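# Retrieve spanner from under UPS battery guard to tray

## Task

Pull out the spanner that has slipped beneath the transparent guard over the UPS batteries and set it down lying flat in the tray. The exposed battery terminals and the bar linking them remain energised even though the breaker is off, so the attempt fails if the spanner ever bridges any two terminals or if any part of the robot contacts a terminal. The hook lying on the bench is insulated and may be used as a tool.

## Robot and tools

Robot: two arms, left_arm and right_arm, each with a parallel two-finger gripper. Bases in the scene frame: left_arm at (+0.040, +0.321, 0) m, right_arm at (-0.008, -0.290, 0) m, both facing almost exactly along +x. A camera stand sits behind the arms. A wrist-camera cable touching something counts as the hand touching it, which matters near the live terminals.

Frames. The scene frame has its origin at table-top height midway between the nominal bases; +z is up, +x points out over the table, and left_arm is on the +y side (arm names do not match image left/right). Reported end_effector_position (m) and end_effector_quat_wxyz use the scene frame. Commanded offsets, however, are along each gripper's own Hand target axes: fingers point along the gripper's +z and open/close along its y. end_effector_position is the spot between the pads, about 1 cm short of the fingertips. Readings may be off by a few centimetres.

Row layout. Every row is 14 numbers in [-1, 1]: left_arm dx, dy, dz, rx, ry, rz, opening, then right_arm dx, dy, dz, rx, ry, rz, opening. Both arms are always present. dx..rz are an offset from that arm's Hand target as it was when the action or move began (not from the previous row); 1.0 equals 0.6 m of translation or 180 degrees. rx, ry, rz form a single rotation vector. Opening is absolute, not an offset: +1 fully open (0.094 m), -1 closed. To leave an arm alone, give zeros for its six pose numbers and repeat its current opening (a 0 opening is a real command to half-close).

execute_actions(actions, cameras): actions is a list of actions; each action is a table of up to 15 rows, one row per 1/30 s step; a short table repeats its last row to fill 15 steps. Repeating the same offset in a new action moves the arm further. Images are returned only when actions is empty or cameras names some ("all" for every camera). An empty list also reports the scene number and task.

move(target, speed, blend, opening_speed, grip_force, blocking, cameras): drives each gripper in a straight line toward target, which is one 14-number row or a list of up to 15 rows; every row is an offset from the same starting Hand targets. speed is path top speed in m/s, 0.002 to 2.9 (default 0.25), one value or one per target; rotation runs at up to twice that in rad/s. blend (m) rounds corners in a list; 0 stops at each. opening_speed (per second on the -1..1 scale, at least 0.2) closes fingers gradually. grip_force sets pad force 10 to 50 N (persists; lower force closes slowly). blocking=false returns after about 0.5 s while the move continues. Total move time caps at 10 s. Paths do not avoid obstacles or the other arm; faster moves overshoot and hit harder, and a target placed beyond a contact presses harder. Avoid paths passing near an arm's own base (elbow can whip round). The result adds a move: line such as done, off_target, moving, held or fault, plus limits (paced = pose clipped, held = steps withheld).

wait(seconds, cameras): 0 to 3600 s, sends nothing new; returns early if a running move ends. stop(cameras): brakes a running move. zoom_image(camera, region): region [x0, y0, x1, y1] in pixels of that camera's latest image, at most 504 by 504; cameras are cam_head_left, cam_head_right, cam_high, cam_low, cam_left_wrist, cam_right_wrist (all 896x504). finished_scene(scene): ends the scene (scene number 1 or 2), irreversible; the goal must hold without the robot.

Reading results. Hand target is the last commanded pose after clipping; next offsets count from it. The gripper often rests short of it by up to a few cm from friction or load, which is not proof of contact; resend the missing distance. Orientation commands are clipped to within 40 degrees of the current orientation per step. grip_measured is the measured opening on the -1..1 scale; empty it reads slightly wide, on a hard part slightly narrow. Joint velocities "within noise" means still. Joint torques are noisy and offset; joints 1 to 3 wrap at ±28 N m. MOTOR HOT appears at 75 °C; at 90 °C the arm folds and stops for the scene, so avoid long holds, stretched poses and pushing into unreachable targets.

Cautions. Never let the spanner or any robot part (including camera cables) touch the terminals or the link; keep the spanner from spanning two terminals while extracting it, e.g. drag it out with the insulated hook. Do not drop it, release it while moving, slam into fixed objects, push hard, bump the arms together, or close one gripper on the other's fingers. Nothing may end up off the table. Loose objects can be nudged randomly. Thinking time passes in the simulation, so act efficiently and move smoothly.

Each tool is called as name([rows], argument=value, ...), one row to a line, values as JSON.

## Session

execute_actions(actions=[])

Scene clock: 0.00 s.
left_arm: end_effector_position=(+0.4331, +0.3540, +0.1231) grip_measured=+1.000 end_effector_quat_wxyz=(+0.628, -0.097, +0.770, +0.058) | right_arm: end_effector_position=(+0.3851, -0.3229, +0.1028) grip_measured=+1.000 end_effector_quat_wxyz=(+0.598, +0.101, +0.791, -0.074)
Joint positions: left_arm=[-0.035 1.528 0.32 0.996 -0.24 -0.085 0.094] | right_arm=[0.037 1.568 0.34 0.94 0.279 0.085 0.094]
Joint velocities: within noise
Joint torques (N m): no reading
Heat: left arm: 32 °C; right arm: 35 °C.
Hand target: left_arm +0.4340, +0.3546, +0.1257; +0.630, -0.099, +0.768, +0.059 | right_arm +0.3879, -0.3231, +0.1105; +0.607, +0.102, +0.785, -0.074
Tool commands: left_gripper/opening=+1.0 right_gripper/opening=+1.0

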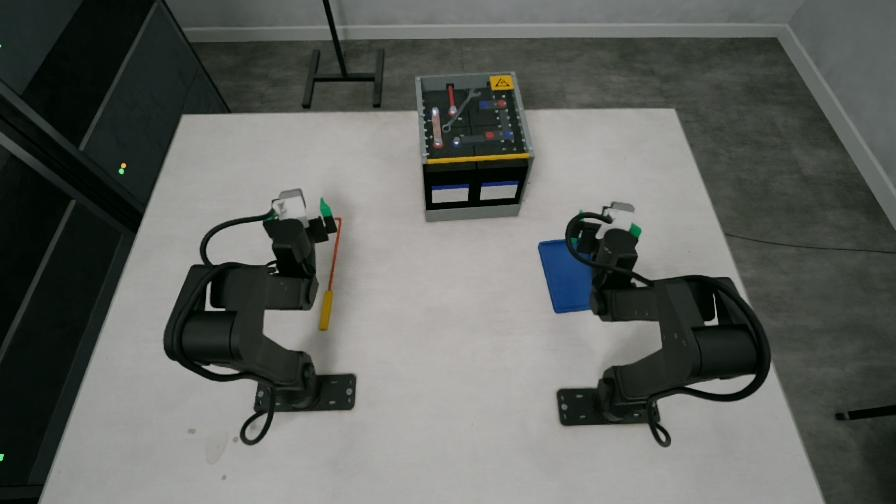

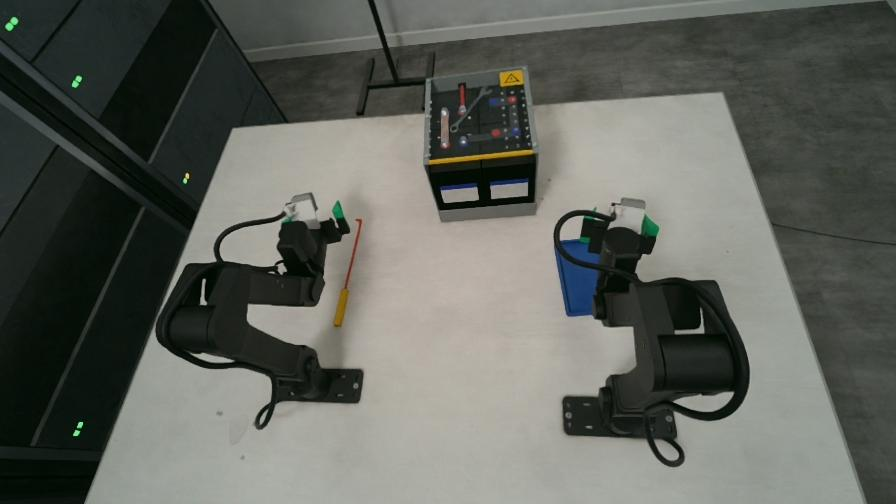

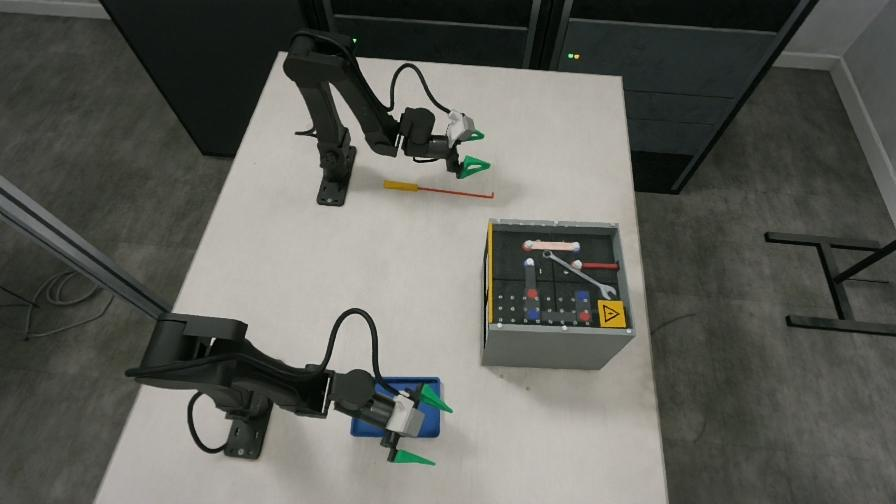

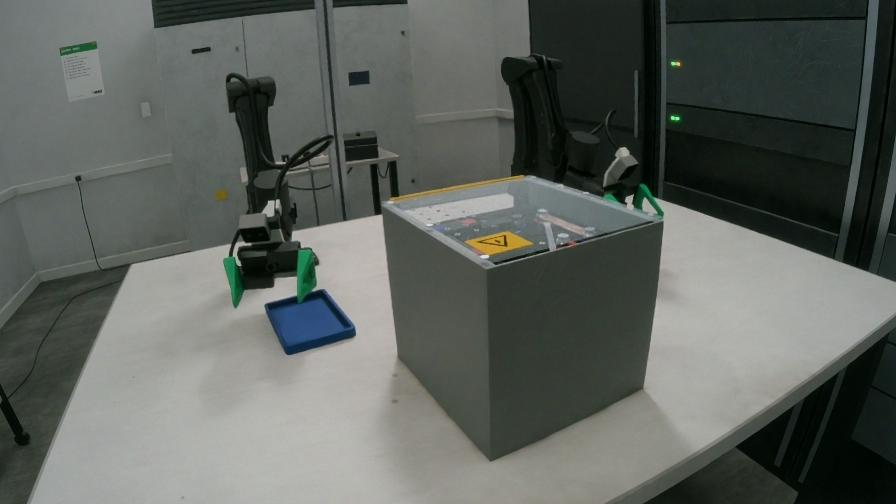

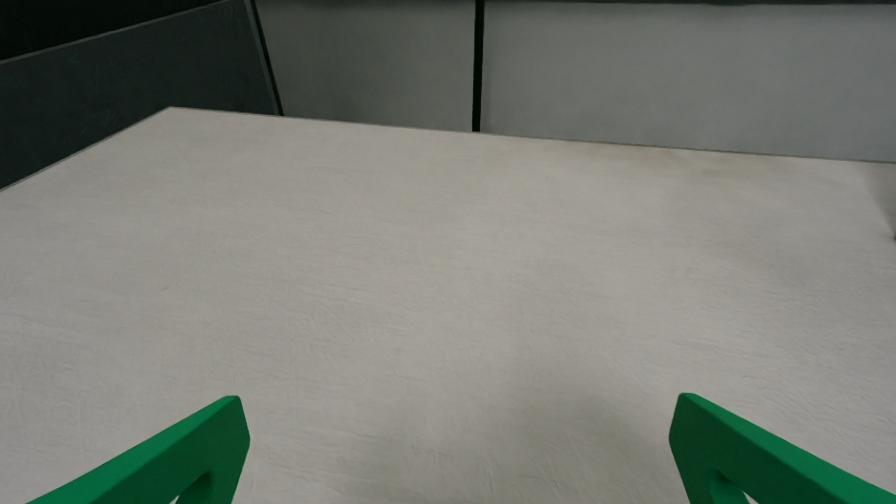

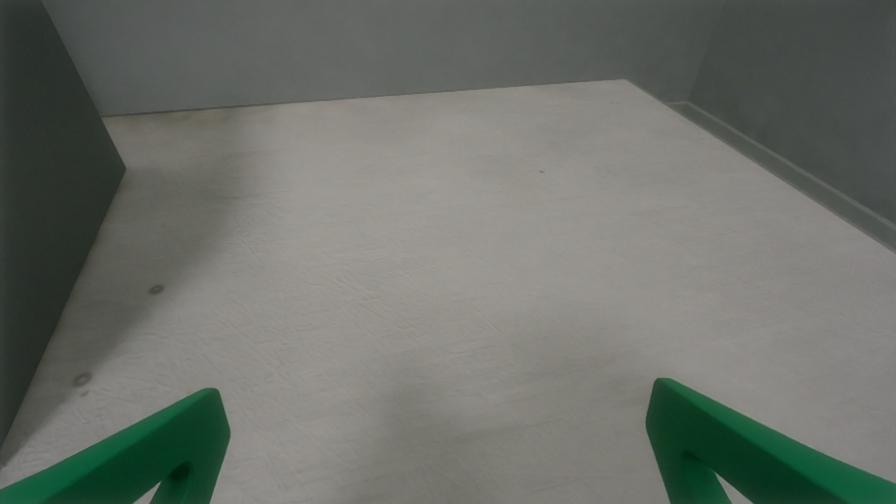

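zoom_image(camera="cam_head_left", region=[405, 60, 545, 175])

zoom_image(camera="cam_head_right", region=[412, 60, 552, 175])

zoom_image(camera="cam_high", region=[470, 205, 650, 345])

zoom_image(camera="cam_low", region=[380, 165, 680, 275])

Scaled by 3.600 from the camera's image (finer frame: 1280x720).

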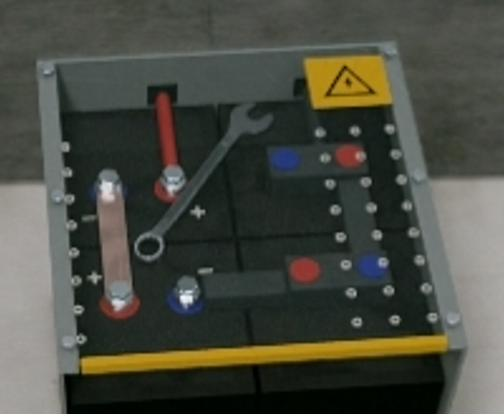

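Scaled by 3.600 from the camera's image (finer frame: 1280x720).

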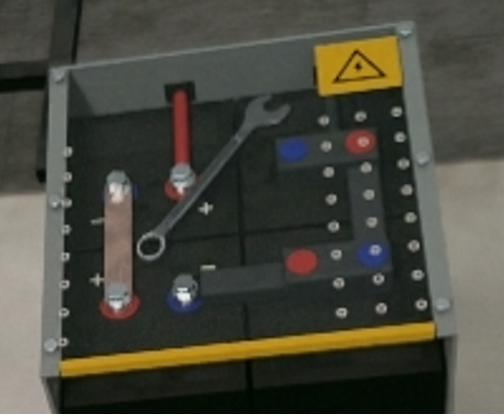

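Scaled by 2.800 from the camera's image (finer frame: 1280x720).

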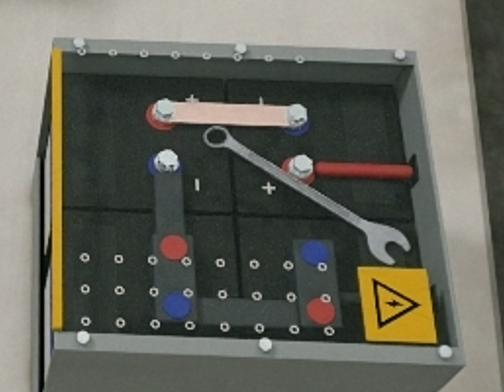

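Scaled by 1.680 from the camera's image (finer frame: 1280x720).

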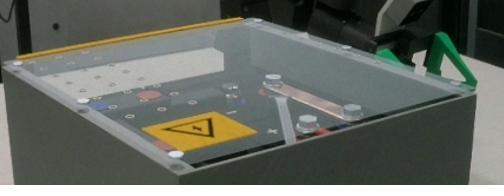

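zoom_image(camera="cam_high", region=[370, 120, 510, 220])

zoom_image(camera="cam_head_left", region=[260, 180, 380, 345])

zoom_image(camera="cam_head_right", region=[280, 180, 400, 345])

Scaled by 3.600 from the camera's image (finer frame: 1280x720).

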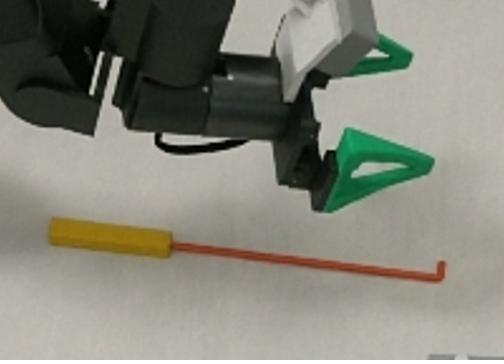

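Scaled by 3.055 from the camera's image (finer frame: 1280x720).

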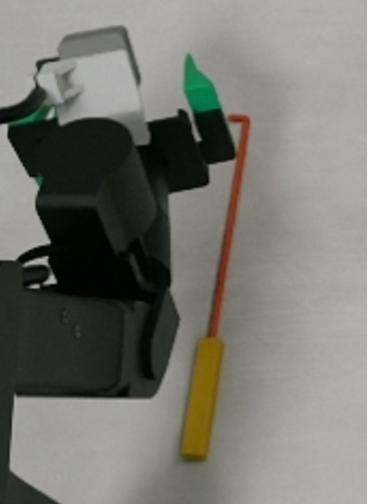

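Scaled by 3.055 from the camera's image (finer frame: 1280x720).

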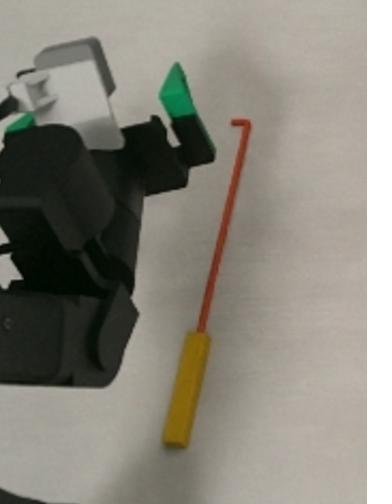

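move(target=[0.0851,-0.0137,-0.3684,0.0481,0.4348,0.0772,0.1, -0.2560,0.2140,-0.0664,-0.435,-0.0430,-0.0773,-1], speed=0.25, cameras=["cam_left_wrist","cam_right_wrist","cam_head_left"])

Scene clock: 278.93 s.
left_arm: end_effector_position=(+0.2136, +0.2981, +0.1149) grip_measured=+0.102 end_effector_quat_wxyz=(+0.000, +0.015, +1.000, +0.004) | right_arm: end_effector_position=(+0.4164, -0.2029, +0.2670) grip_measured=-0.994 end_effector_quat_wxyz=(+0.570, -0.383, +0.630, +0.362)
Joint positions: left_arm=[-0.152 1.194 0.959 -1.336 -0.009 -0.117 0.052] | right_arm=[-0.217 1.668 1.128 0.192 -1.311 -0.317 0]
Joint torques (N m): left_arm=[-0.61 -2.04 7.42 0.11 0.11 -0.06] | right_arm=[0.49 -6.19 8.55 1.1 -0.31 -0.2]
Heat: left arm: 44 °C; right arm: 40 °C.
Hand target: left_arm +0.2150, +0.2952, +0.1199; +0.000, +0.017, +1.000, +0.000 | right_arm +0.4198, -0.2002, +0.2703; +0.570, -0.396, +0.621, +0.363
Off the commanded pose: left_arm 0.006 m, 1 deg | right_arm 0.005 m, 2 deg.
move: done
Images, in order (width x height): cam_head_left 896x504, cam_left_wrist 896x504, cam_right_wrist 896x504.

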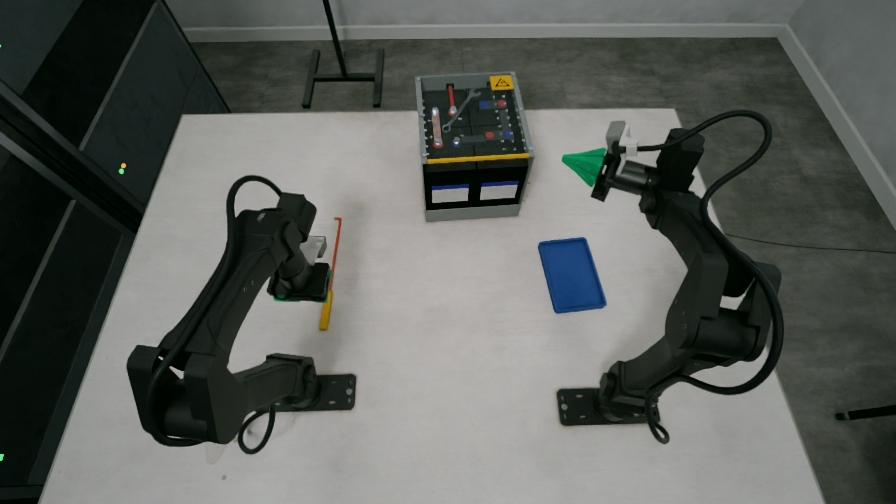

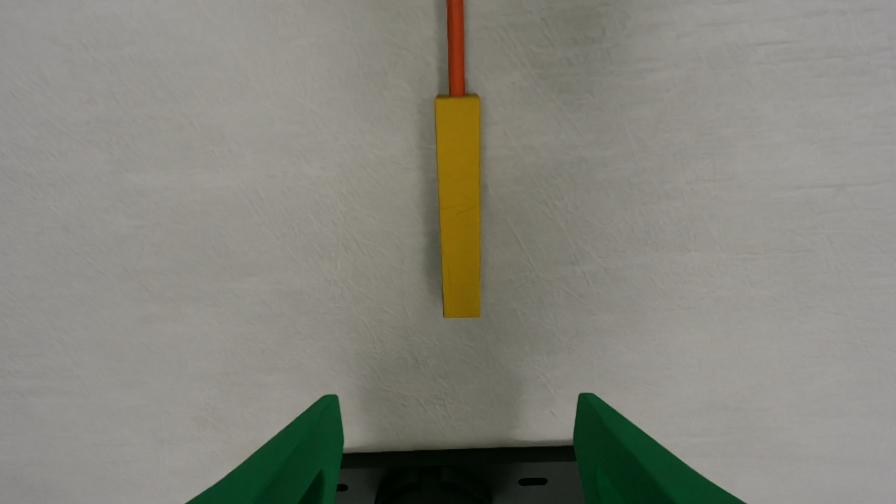

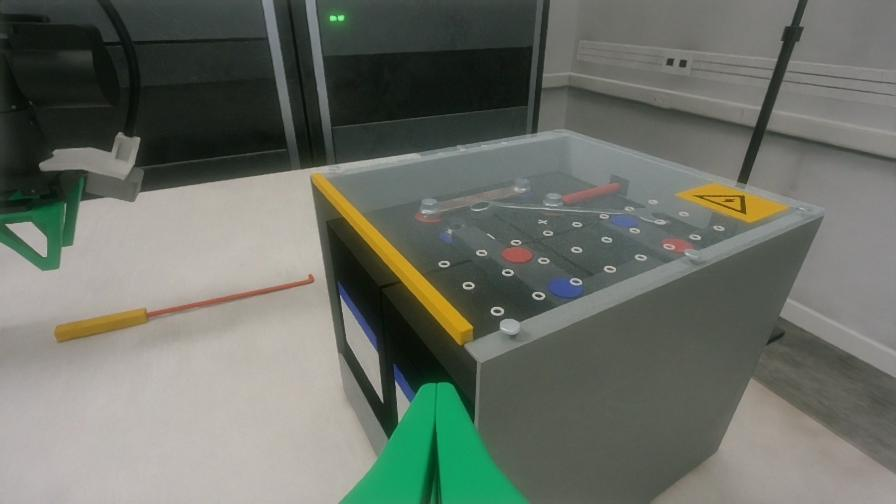

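move(target=[-0.0133,0.0001,0.15,0,0,0,0.1, 0,0,0,0,0,0,-1], speed=0.15, cameras=["cam_left_wrist","cam_right_wrist"])

Scene clock: 304.47 s.
left_arm: end_effector_position=(+0.2230, +0.2966, +0.0339) grip_measured=+0.102 end_effector_quat_wxyz=(+0.001, +0.015, +1.000, +0.004) | right_arm: end_effector_position=(+0.4164, -0.2029, +0.2669) grip_measured=-0.994 end_effector_quat_wxyz=(+0.570, -0.383, +0.630, +0.362)
Joint positions: left_arm=[-0.152 1.294 0.697 -0.972 -0.008 -0.117 0.052] | right_arm=[-0.217 1.668 1.128 0.192 -1.311 -0.318 0]
Joint torques (N m): left_arm=[-0.17 -2.41 4.12 0.43 0.11 -0.01] | right_arm=[0.61 -6.26 8.29 1.2 -0.32 -0.16]
Heat: left arm: 39 °C; right arm: 39 °C.
Hand target: left_arm +0.2229, +0.2950, +0.0299; +0.000, +0.017, +1.000, +0.000 | right_arm +0.4197, -0.2002, +0.2703; +0.572, -0.394, +0.621, +0.363
Off the commanded pose: left_arm 0.004 m, 0 deg | right_arm 0.006 m, 2 deg.
move: done

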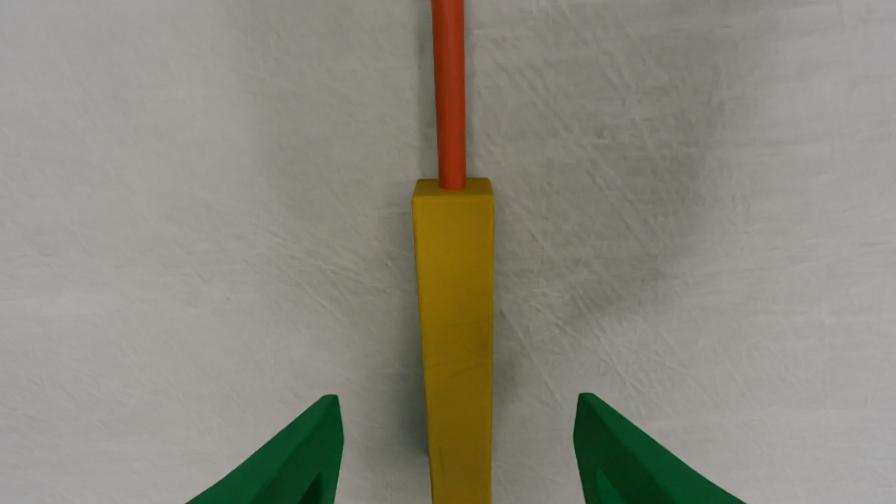

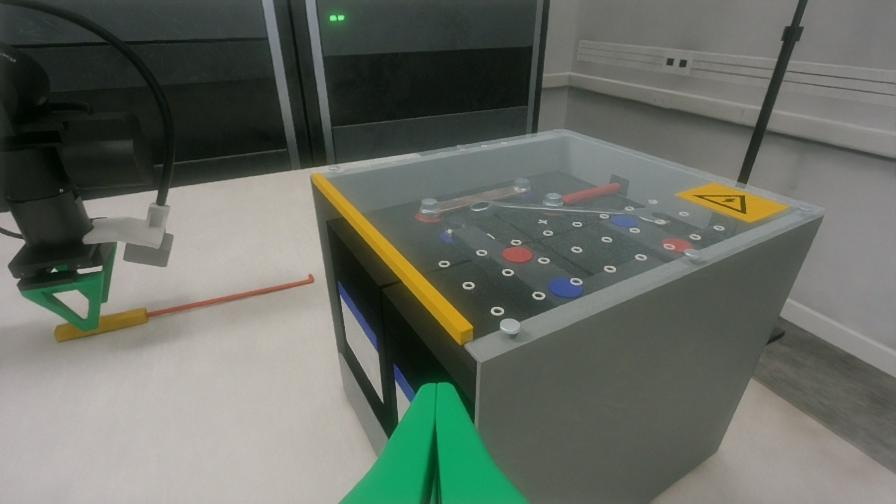

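move(target=[0,0,0.0265,0,0,0,0.1, 0,0,0,0,0,0,-1], speed=0.08)

Scene clock: 309.47 s.
left_arm: end_effector_position=(+0.2223, +0.2967, +0.0175) grip_measured=+0.102 end_effector_quat_wxyz=(+0.000, +0.015, +1.000, +0.004) | right_arm: end_effector_position=(+0.4164, -0.2029, +0.2669) grip_measured=-0.994 end_effector_quat_wxyz=(+0.570, -0.383, +0.630, +0.362)
Joint positions: left_arm=[-0.152 1.324 0.647 -0.895 -0.008 -0.117 0.052] | right_arm=[-0.217 1.668 1.128 0.192 -1.311 -0.318 0]
Joint torques (N m): left_arm=[-0.17 -2.44 4.18 0.43 0.11 -0.01] | right_arm=[0.47 -6.24 8.24 1.19 -0.32 -0.12]
Heat: left arm: 39 °C; right arm: 40 °C.
Hand target: left_arm +0.2228, +0.2951, +0.0139; +0.000, +0.017, +1.000, +0.000 | right_arm +0.4197, -0.2002, +0.2703; +0.572, -0.394, +0.621, +0.363
Off the commanded pose: left_arm 0.004 m, 0 deg | right_arm 0.005 m, 2 deg.
move: done

move(target=[0,0,0,0,0,0,-1, 0,0,0,0,0,0,-1], grip_force=[50, 50], cameras=["cam_left_wrist","cam_right_wrist"])

zoom_image(camera="cam_right_wrist", region=[0, 240, 330, 360])

Scene clock: 316.13 s.
left_arm: end_effector_position=(+0.2225, +0.2965, +0.0175) grip_measured=-0.684 end_effector_quat_wxyz=(+0.001, +0.015, +1.000, +0.003) | right_arm: end_effector_position=(+0.4164, -0.2029, +0.2669) grip_measured=-0.994 end_effector_quat_wxyz=(+0.570, -0.383, +0.630, +0.362)
Joint positions: left_arm=[-0.152 1.324 0.647 -0.894 -0.007 -0.116 0.015] | right_arm=[-0.217 1.668 1.128 0.192 -1.311 -0.318 0]
Joint torques (N m): left_arm=[-0.17 -2.5 4.18 0.44 0.1 -0.01] | right_arm=[0.54 -6.23 8.23 1.2 -0.31 -0.18]
Heat: left arm: 38 °C; right arm: 39 °C.
Hand target: left_arm +0.2228, +0.2950, +0.0139; +0.000, +0.017, +1.000, +0.000 | right_arm +0.4197, -0.2002, +0.2703; +0.572, -0.394, +0.621, +0.363
Off the commanded pose: left_arm 0.004 m, 0 deg | right_arm 0.005 m, 2 deg.
move: done

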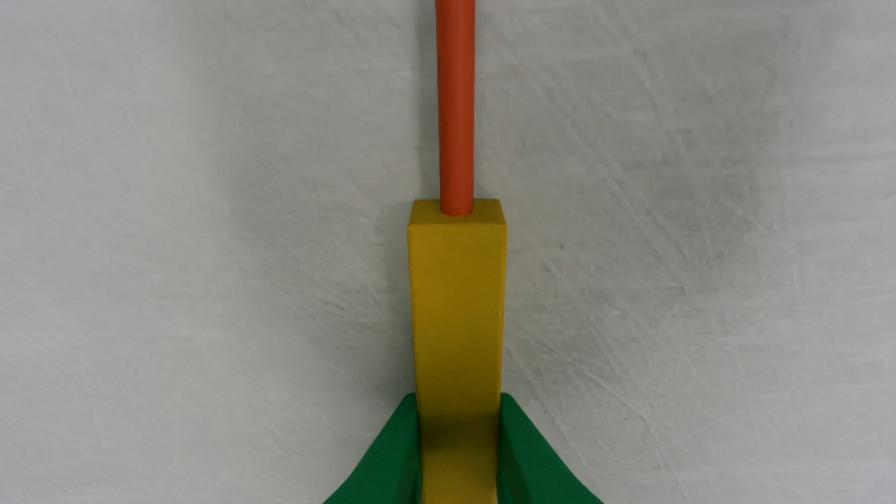

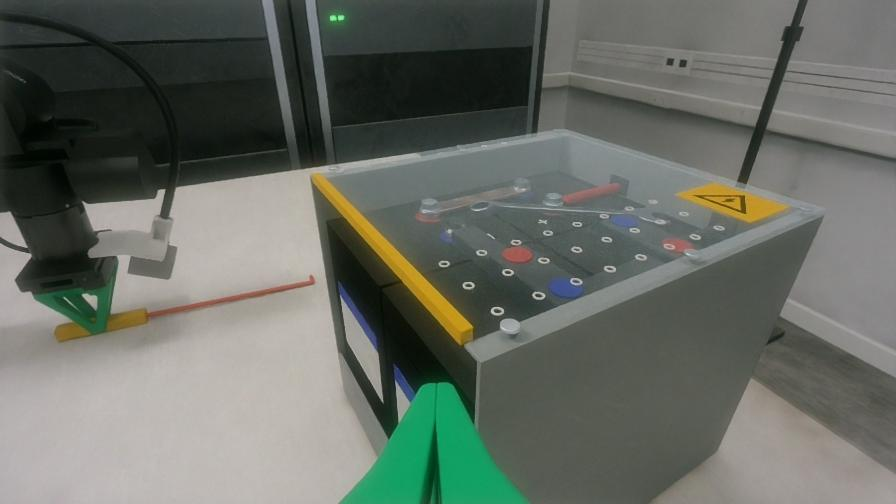

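Scaled by 1.527 from the camera's image (finer frame: 1280x720).

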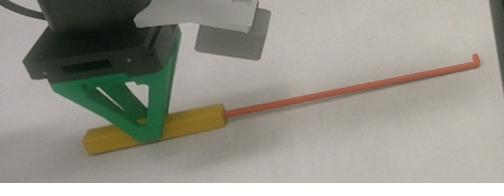

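move([
  [0.0372,-0.0263,-0.2268,0,0,0,-1, 0,0,0,0,0,0,-1],
  [0.0910,-0.1615,-0.4268,0.4996,-0.0229,-0.0229,-1, 0,0,0,0,0,0,-1],
], speed=0.2, blend=[0.02, 0], cameras=["cam_right_wrist","cam_head_left","cam_high"])

Scene clock: 373.90 s.
left_arm: end_effector_position=(+0.1701, +0.2048, +0.2629) grip_measured=-0.684 end_effector_quat_wxyz=(+0.189, -0.152, +0.845, -0.477) | right_arm: end_effector_position=(+0.4164, -0.2029, +0.2669) grip_measured=-0.994 end_effector_quat_wxyz=(+0.570, -0.383, +0.630, +0.362)
Joint positions: left_arm=[0.361 0.665 0.98 -1.549 1.046 -0.185 0.015] | right_arm=[-0.217 1.668 1.128 0.192 -1.311 -0.318 0]
Joint torques (N m): left_arm=[0.44 0.69 4.22 0.71 1.21 -0.49] | right_arm=[0.43 -6.22 8.2 1.18 -0.31 -0.12]
Heat: left arm: 36 °C; right arm: 40 °C.
Hand target: left_arm +0.1651, +0.1998, +0.2701; +0.021, -0.020, +0.707, -0.707 | right_arm +0.4197, -0.2002, +0.2703; +0.572, -0.394, +0.621, +0.363
Off the commanded pose: left_arm 0.010 m, 39 deg | right_arm 0.005 m, 2 deg.
joint sent to its limit (left arm) — joint 4 (wrist pitch), lower limit. The joint targets are off in orientation, not in position.
move: off_target (left_arm); limits=paced
Images, in order (width x height): cam_head_left 896x504, cam_high 896x504, cam_right_wrist 896x504.

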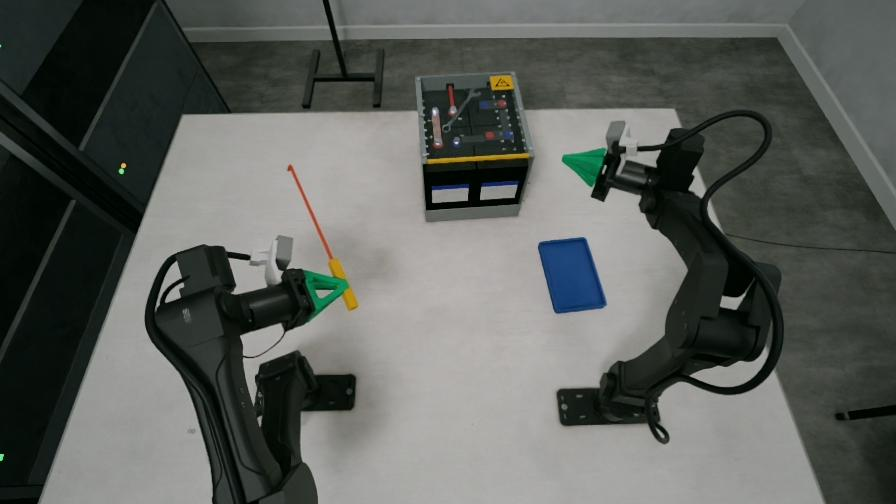

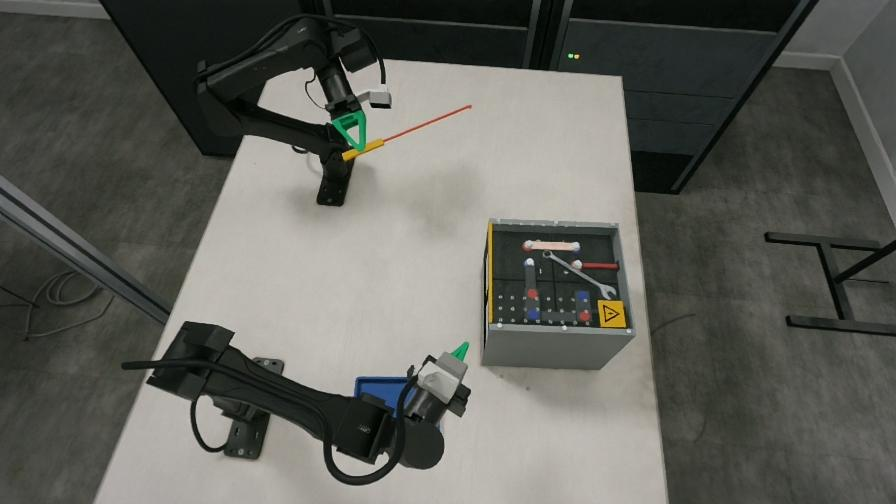

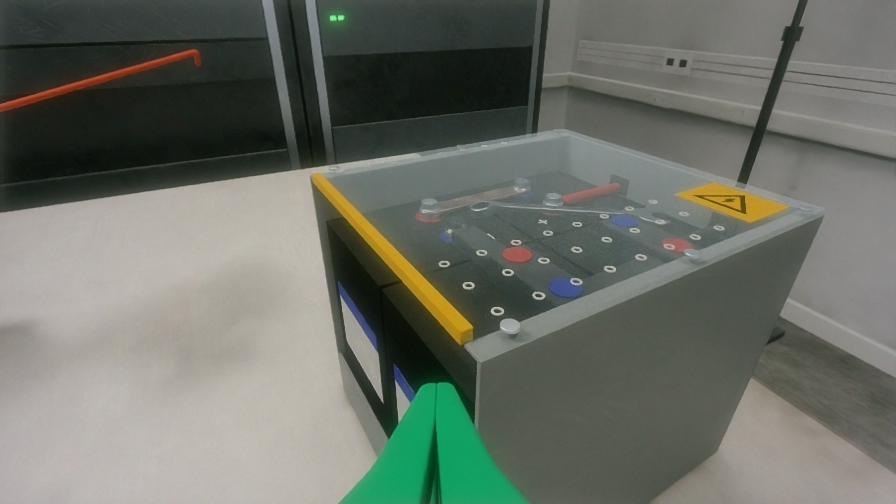

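move(target=[-0.3301,-0.0165,-0.0815,0,-0.3706,0,-1, 0,0,0,0,0,0,-1], speed=0.2, cameras=["cam_head_left"])

Scene clock: 428.07 s.
left_arm: end_effector_position=(+0.3593, +0.2599, +0.2775) grip_measured=-0.685 end_effector_quat_wxyz=(+0.396, -0.411, +0.584, -0.577) | right_arm: end_effector_position=(+0.4164, -0.2029, +0.2669) grip_measured=-0.994 end_effector_quat_wxyz=(+0.570, -0.383, +0.630, +0.362)
Joint positions: left_arm=[-0.002 0.757 0.448 0.288 0.361 -1.575 0.015] | right_arm=[-0.217 1.668 1.128 0.192 -1.311 -0.318 0]
Joint torques (N m): left_arm=[-0.58 -0.58 6.02 2.3 -0.09 0] | right_arm=[0.53 -6.41 8.28 1.17 -0.35 -0.14]
Heat: left arm: 36 °C; right arm: 41 °C.
Hand target: left_arm +0.3600, +0.2601, +0.2800; +0.406, -0.406, +0.579, -0.579 | right_arm +0.4197, -0.2002, +0.2703; +0.572, -0.394, +0.621, +0.363
Off the commanded pose: left_arm 0.003 m, 1 deg | right_arm 0.005 m, 2 deg.
move: done

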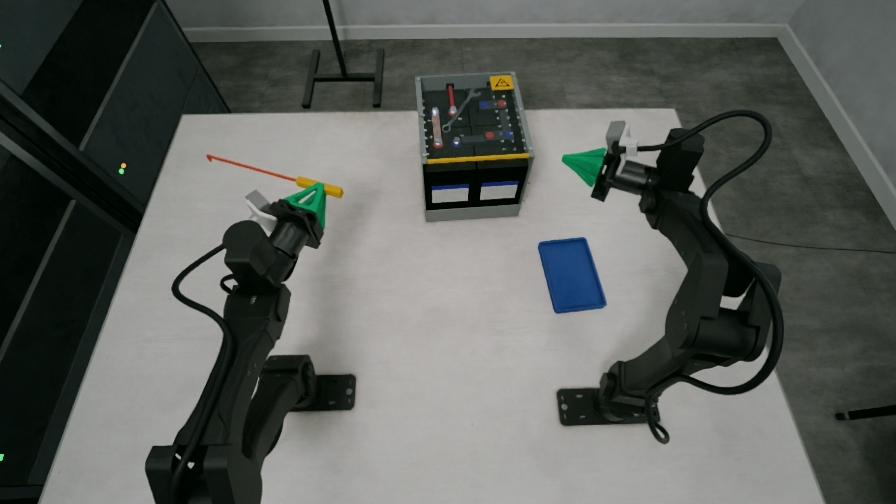

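move(target=[0.4401,-0.0333,-0.1858,0,0.3706,0,-1, 0,0,0,0,0,0,-1], speed=0.2, cameras=["cam_head_left","cam_right_wrist","cam_high"])

Scene clock: 443.87 s.
left_arm: end_effector_position=(+0.1673, +0.0520, +0.2812) grip_measured=-0.685 end_effector_quat_wxyz=(+0.009, -0.042, +0.719, -0.693) | right_arm: end_effector_position=(+0.4164, -0.2029, +0.2669) grip_measured=-0.994 end_effector_quat_wxyz=(+0.570, -0.383, +0.630, +0.362)
Joint positions: left_arm=[-0.676 0.726 0.479 0.19 0.83 -1.575 0.015] | right_arm=[-0.217 1.668 1.128 0.192 -1.311 -0.318 0]
Joint torques (N m): left_arm=[-0.58 -0.28 9.29 2.08 0.15 0.01] | right_arm=[0.53 -6.28 8.21 1.17 -0.29 -0.14]
Heat: left arm: 39 °C; right arm: 41 °C.
Hand target: left_arm +0.1651, +0.0501, +0.3000; +0.021, -0.020, +0.707, -0.707 | right_arm +0.4197, -0.2002, +0.2703; +0.572, -0.394, +0.621, +0.363
Off the commanded pose: left_arm 0.019 m, 4 deg | right_arm 0.005 m, 2 deg.
move: off_target (left_arm)
Images, in order (width x height): cam_head_left 896x504, cam_high 896x504, cam_right_wrist 896x504.

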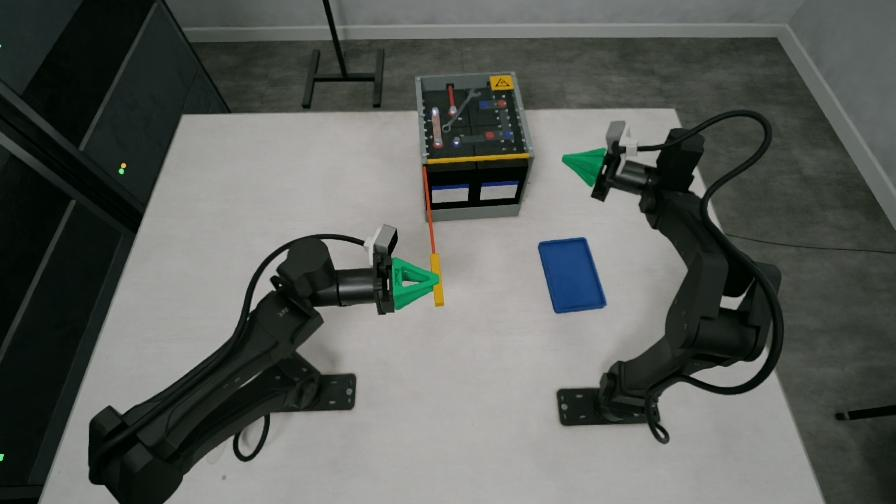

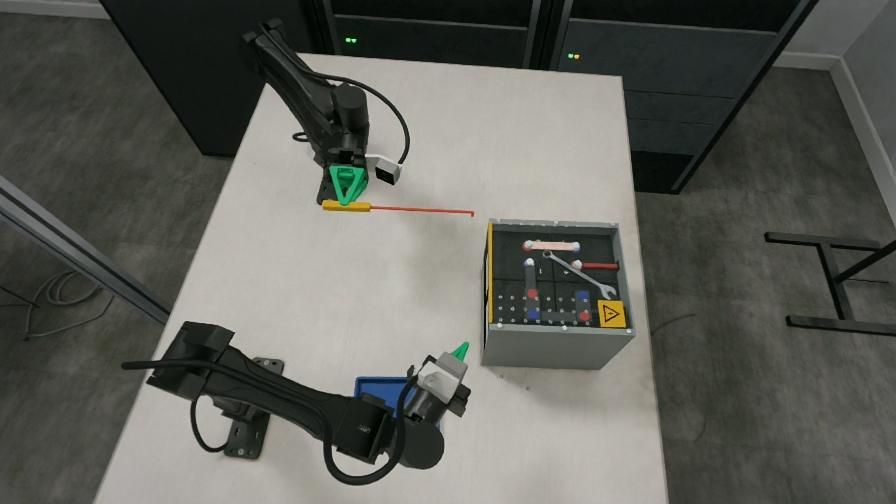

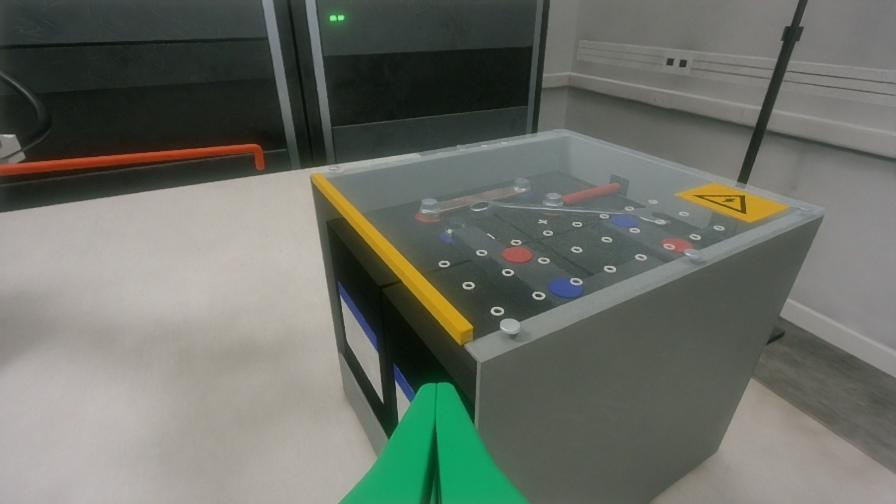

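zoom_image(camera="cam_right_wrist", region=[240, 140, 480, 280])

zoom_image(camera="cam_right_wrist", region=[400, 160, 660, 310])

Scaled by 2.100 from the camera's image (finer frame: 1280x720).

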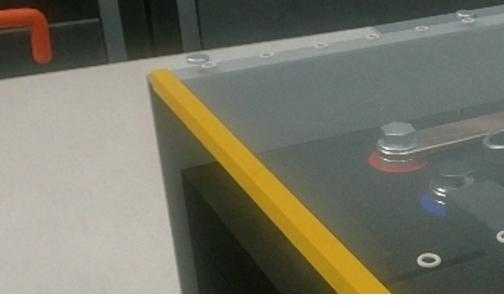

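Scaled by 1.938 from the camera's image (finer frame: 1280x720).

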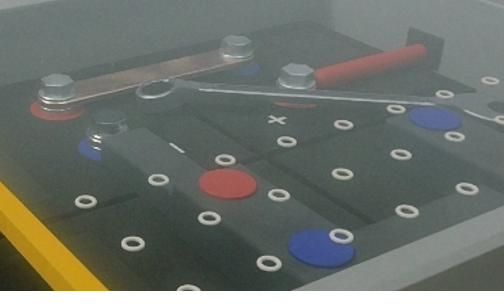

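move(target=[-0.0022,0.12,0.0804,0,0,0.02,-1, 0,0,0,0,0,0,-1], speed=0.15, cameras=["cam_head_left","cam_right_wrist"])

zoom_image(camera="cam_right_wrist", region=[160, 140, 520, 340])

zoom_image(camera="cam_head_left", region=[405, 70, 545, 220])

Scene clock: 558.27 s.
left_arm: end_effector_position=(+0.1694, +0.0025, +0.2262) grip_measured=-0.685 end_effector_quat_wxyz=(+0.035, -0.003, +0.713, -0.700) | right_arm: end_effector_position=(+0.4164, -0.2029, +0.2669) grip_measured=-0.994 end_effector_quat_wxyz=(+0.570, -0.383, +0.630, +0.362)
Joint positions: left_arm=[-0.87 1.053 0.329 0.703 0.654 -1.512 0.015] | right_arm=[-0.217 1.668 1.128 0.192 -1.311 -0.318 0]
Joint torques (N m): left_arm=[-0.57 -1.77 5.35 2.21 -0.07 0.01] | right_arm=[0.51 -6.3 8.44 1.23 -0.34 -0.14]
Heat: left arm: 45 °C; right arm: 42 °C.
Hand target: left_arm +0.1692, +0.0020, +0.2278; +0.043, +0.002, +0.707, -0.706 | right_arm +0.4197, -0.2002, +0.2703; +0.572, -0.394, +0.621, +0.363
Off the commanded pose: left_arm 0.002 m, 1 deg | right_arm 0.005 m, 2 deg.
move: done

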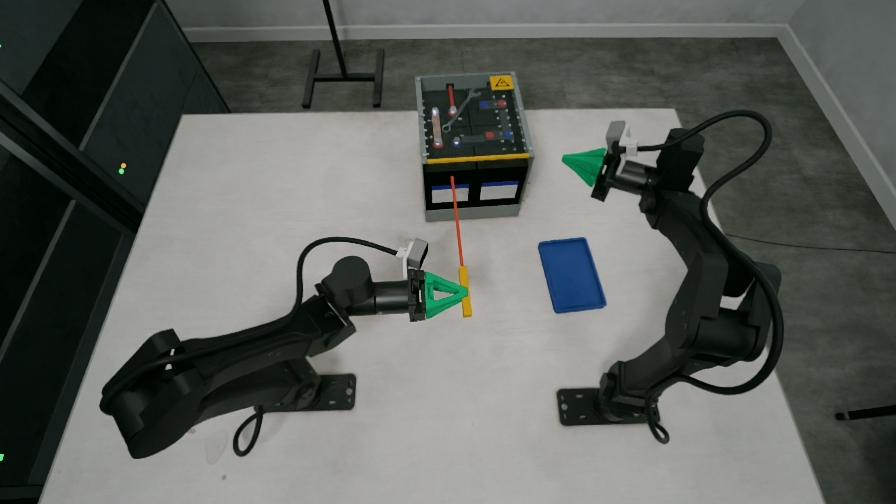

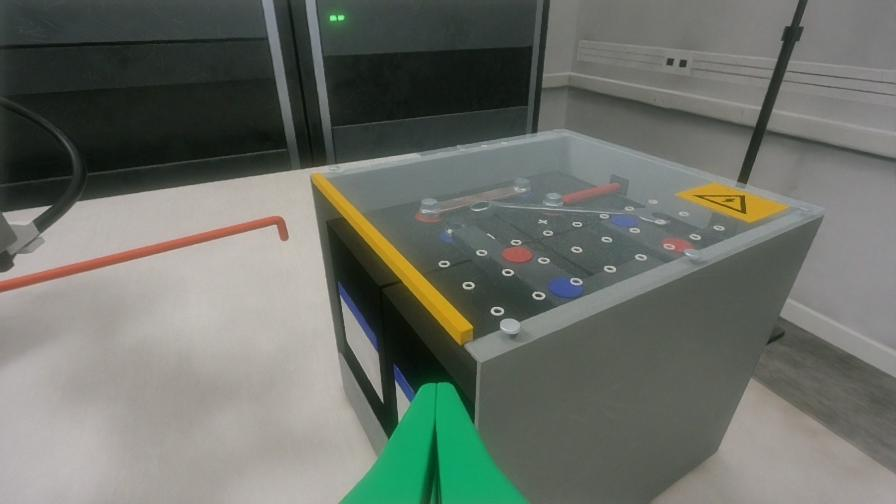

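Scaled by 1.400 from the camera's image (finer frame: 1280x720).

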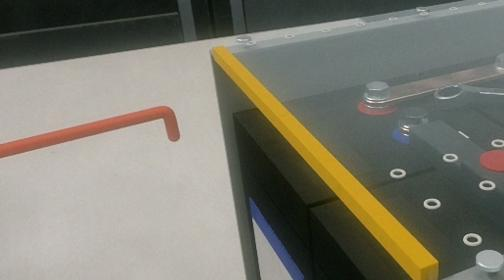

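Scaled by 3.360 from the camera's image (finer frame: 1280x720).

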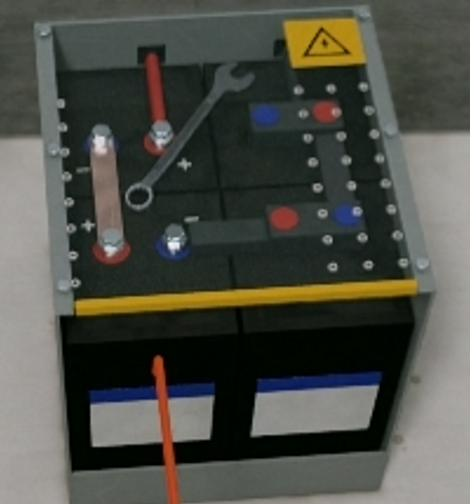

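execute_actions(actions=[], cameras=["cam_head_left","cam_right_wrist"])

Scene clock: 609.20 s.
left_arm: end_effector_position=(+0.1694, +0.0025, +0.2263) grip_measured=-0.685 end_effector_quat_wxyz=(+0.035, -0.003, +0.713, -0.701) | right_arm: end_effector_position=(+0.4164, -0.2029, +0.2669) grip_measured=-0.994 end_effector_quat_wxyz=(+0.570, -0.383, +0.630, +0.362)
Joint positions: left_arm=[-0.87 1.053 0.329 0.704 0.654 -1.512 0.015] | right_arm=[-0.217 1.668 1.128 0.192 -1.311 -0.318 0]
Joint velocities: within noise
Joint torques (N m): left_arm=[-0.58 -1.78 5.38 2.21 -0.07 0.02] | right_arm=[0.42 -6.32 8.27 1.16 -0.34 -0.13]
Heat: left arm: 46 °C; right arm: 42 °C.
Hand target: left_arm +0.1691, +0.0020, +0.2278; +0.043, +0.002, +0.707, -0.706 | right_arm +0.4197, -0.2002, +0.2703; +0.572, -0.394, +0.621, +0.363
Tool commands: left_gripper/opening=-1.0 right_gripper/opening=-1.0
Off the commanded pose: left_arm 0.002 m, 1 deg | right_arm 0.005 m, 2 deg.
Images, in order (width x height): cam_head_left 896x504, cam_right_wrist 896x504.

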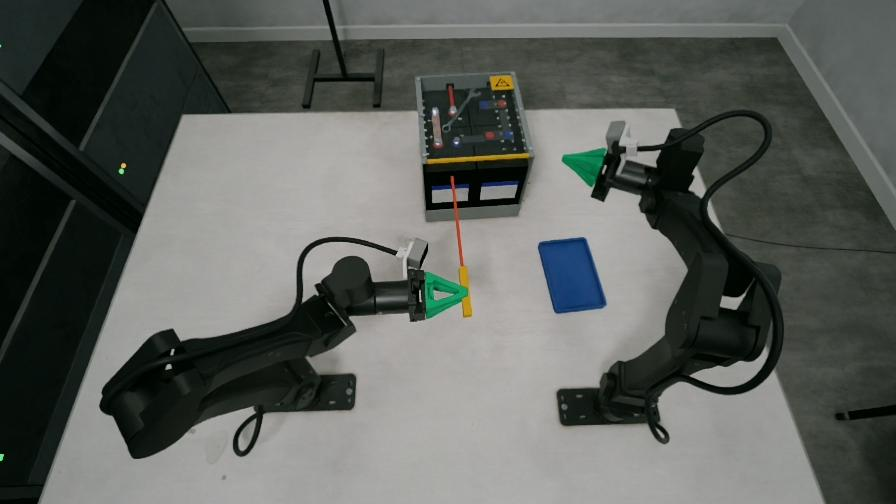

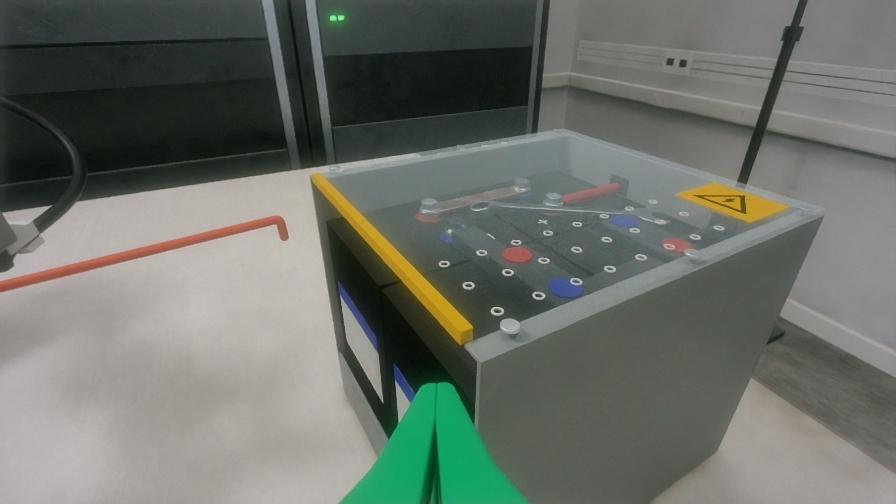

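zoom_image(camera="cam_head_left", region=[400, 60, 560, 230])

zoom_image(camera="cam_right_wrist", region=[220, 140, 640, 350])

Scaled by 2.965 from the camera's image (finer frame: 1280x720).

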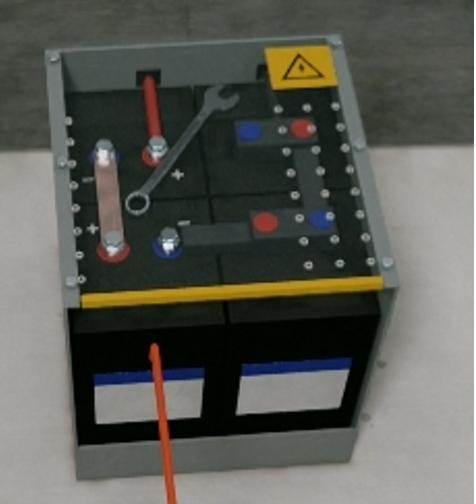

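Scaled by 1.200 from the camera's image (finer frame: 1280x720).

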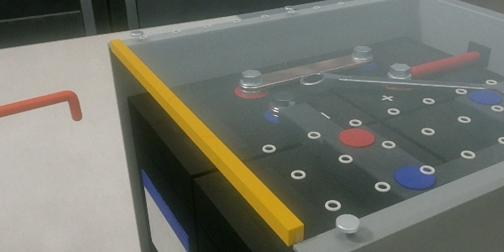

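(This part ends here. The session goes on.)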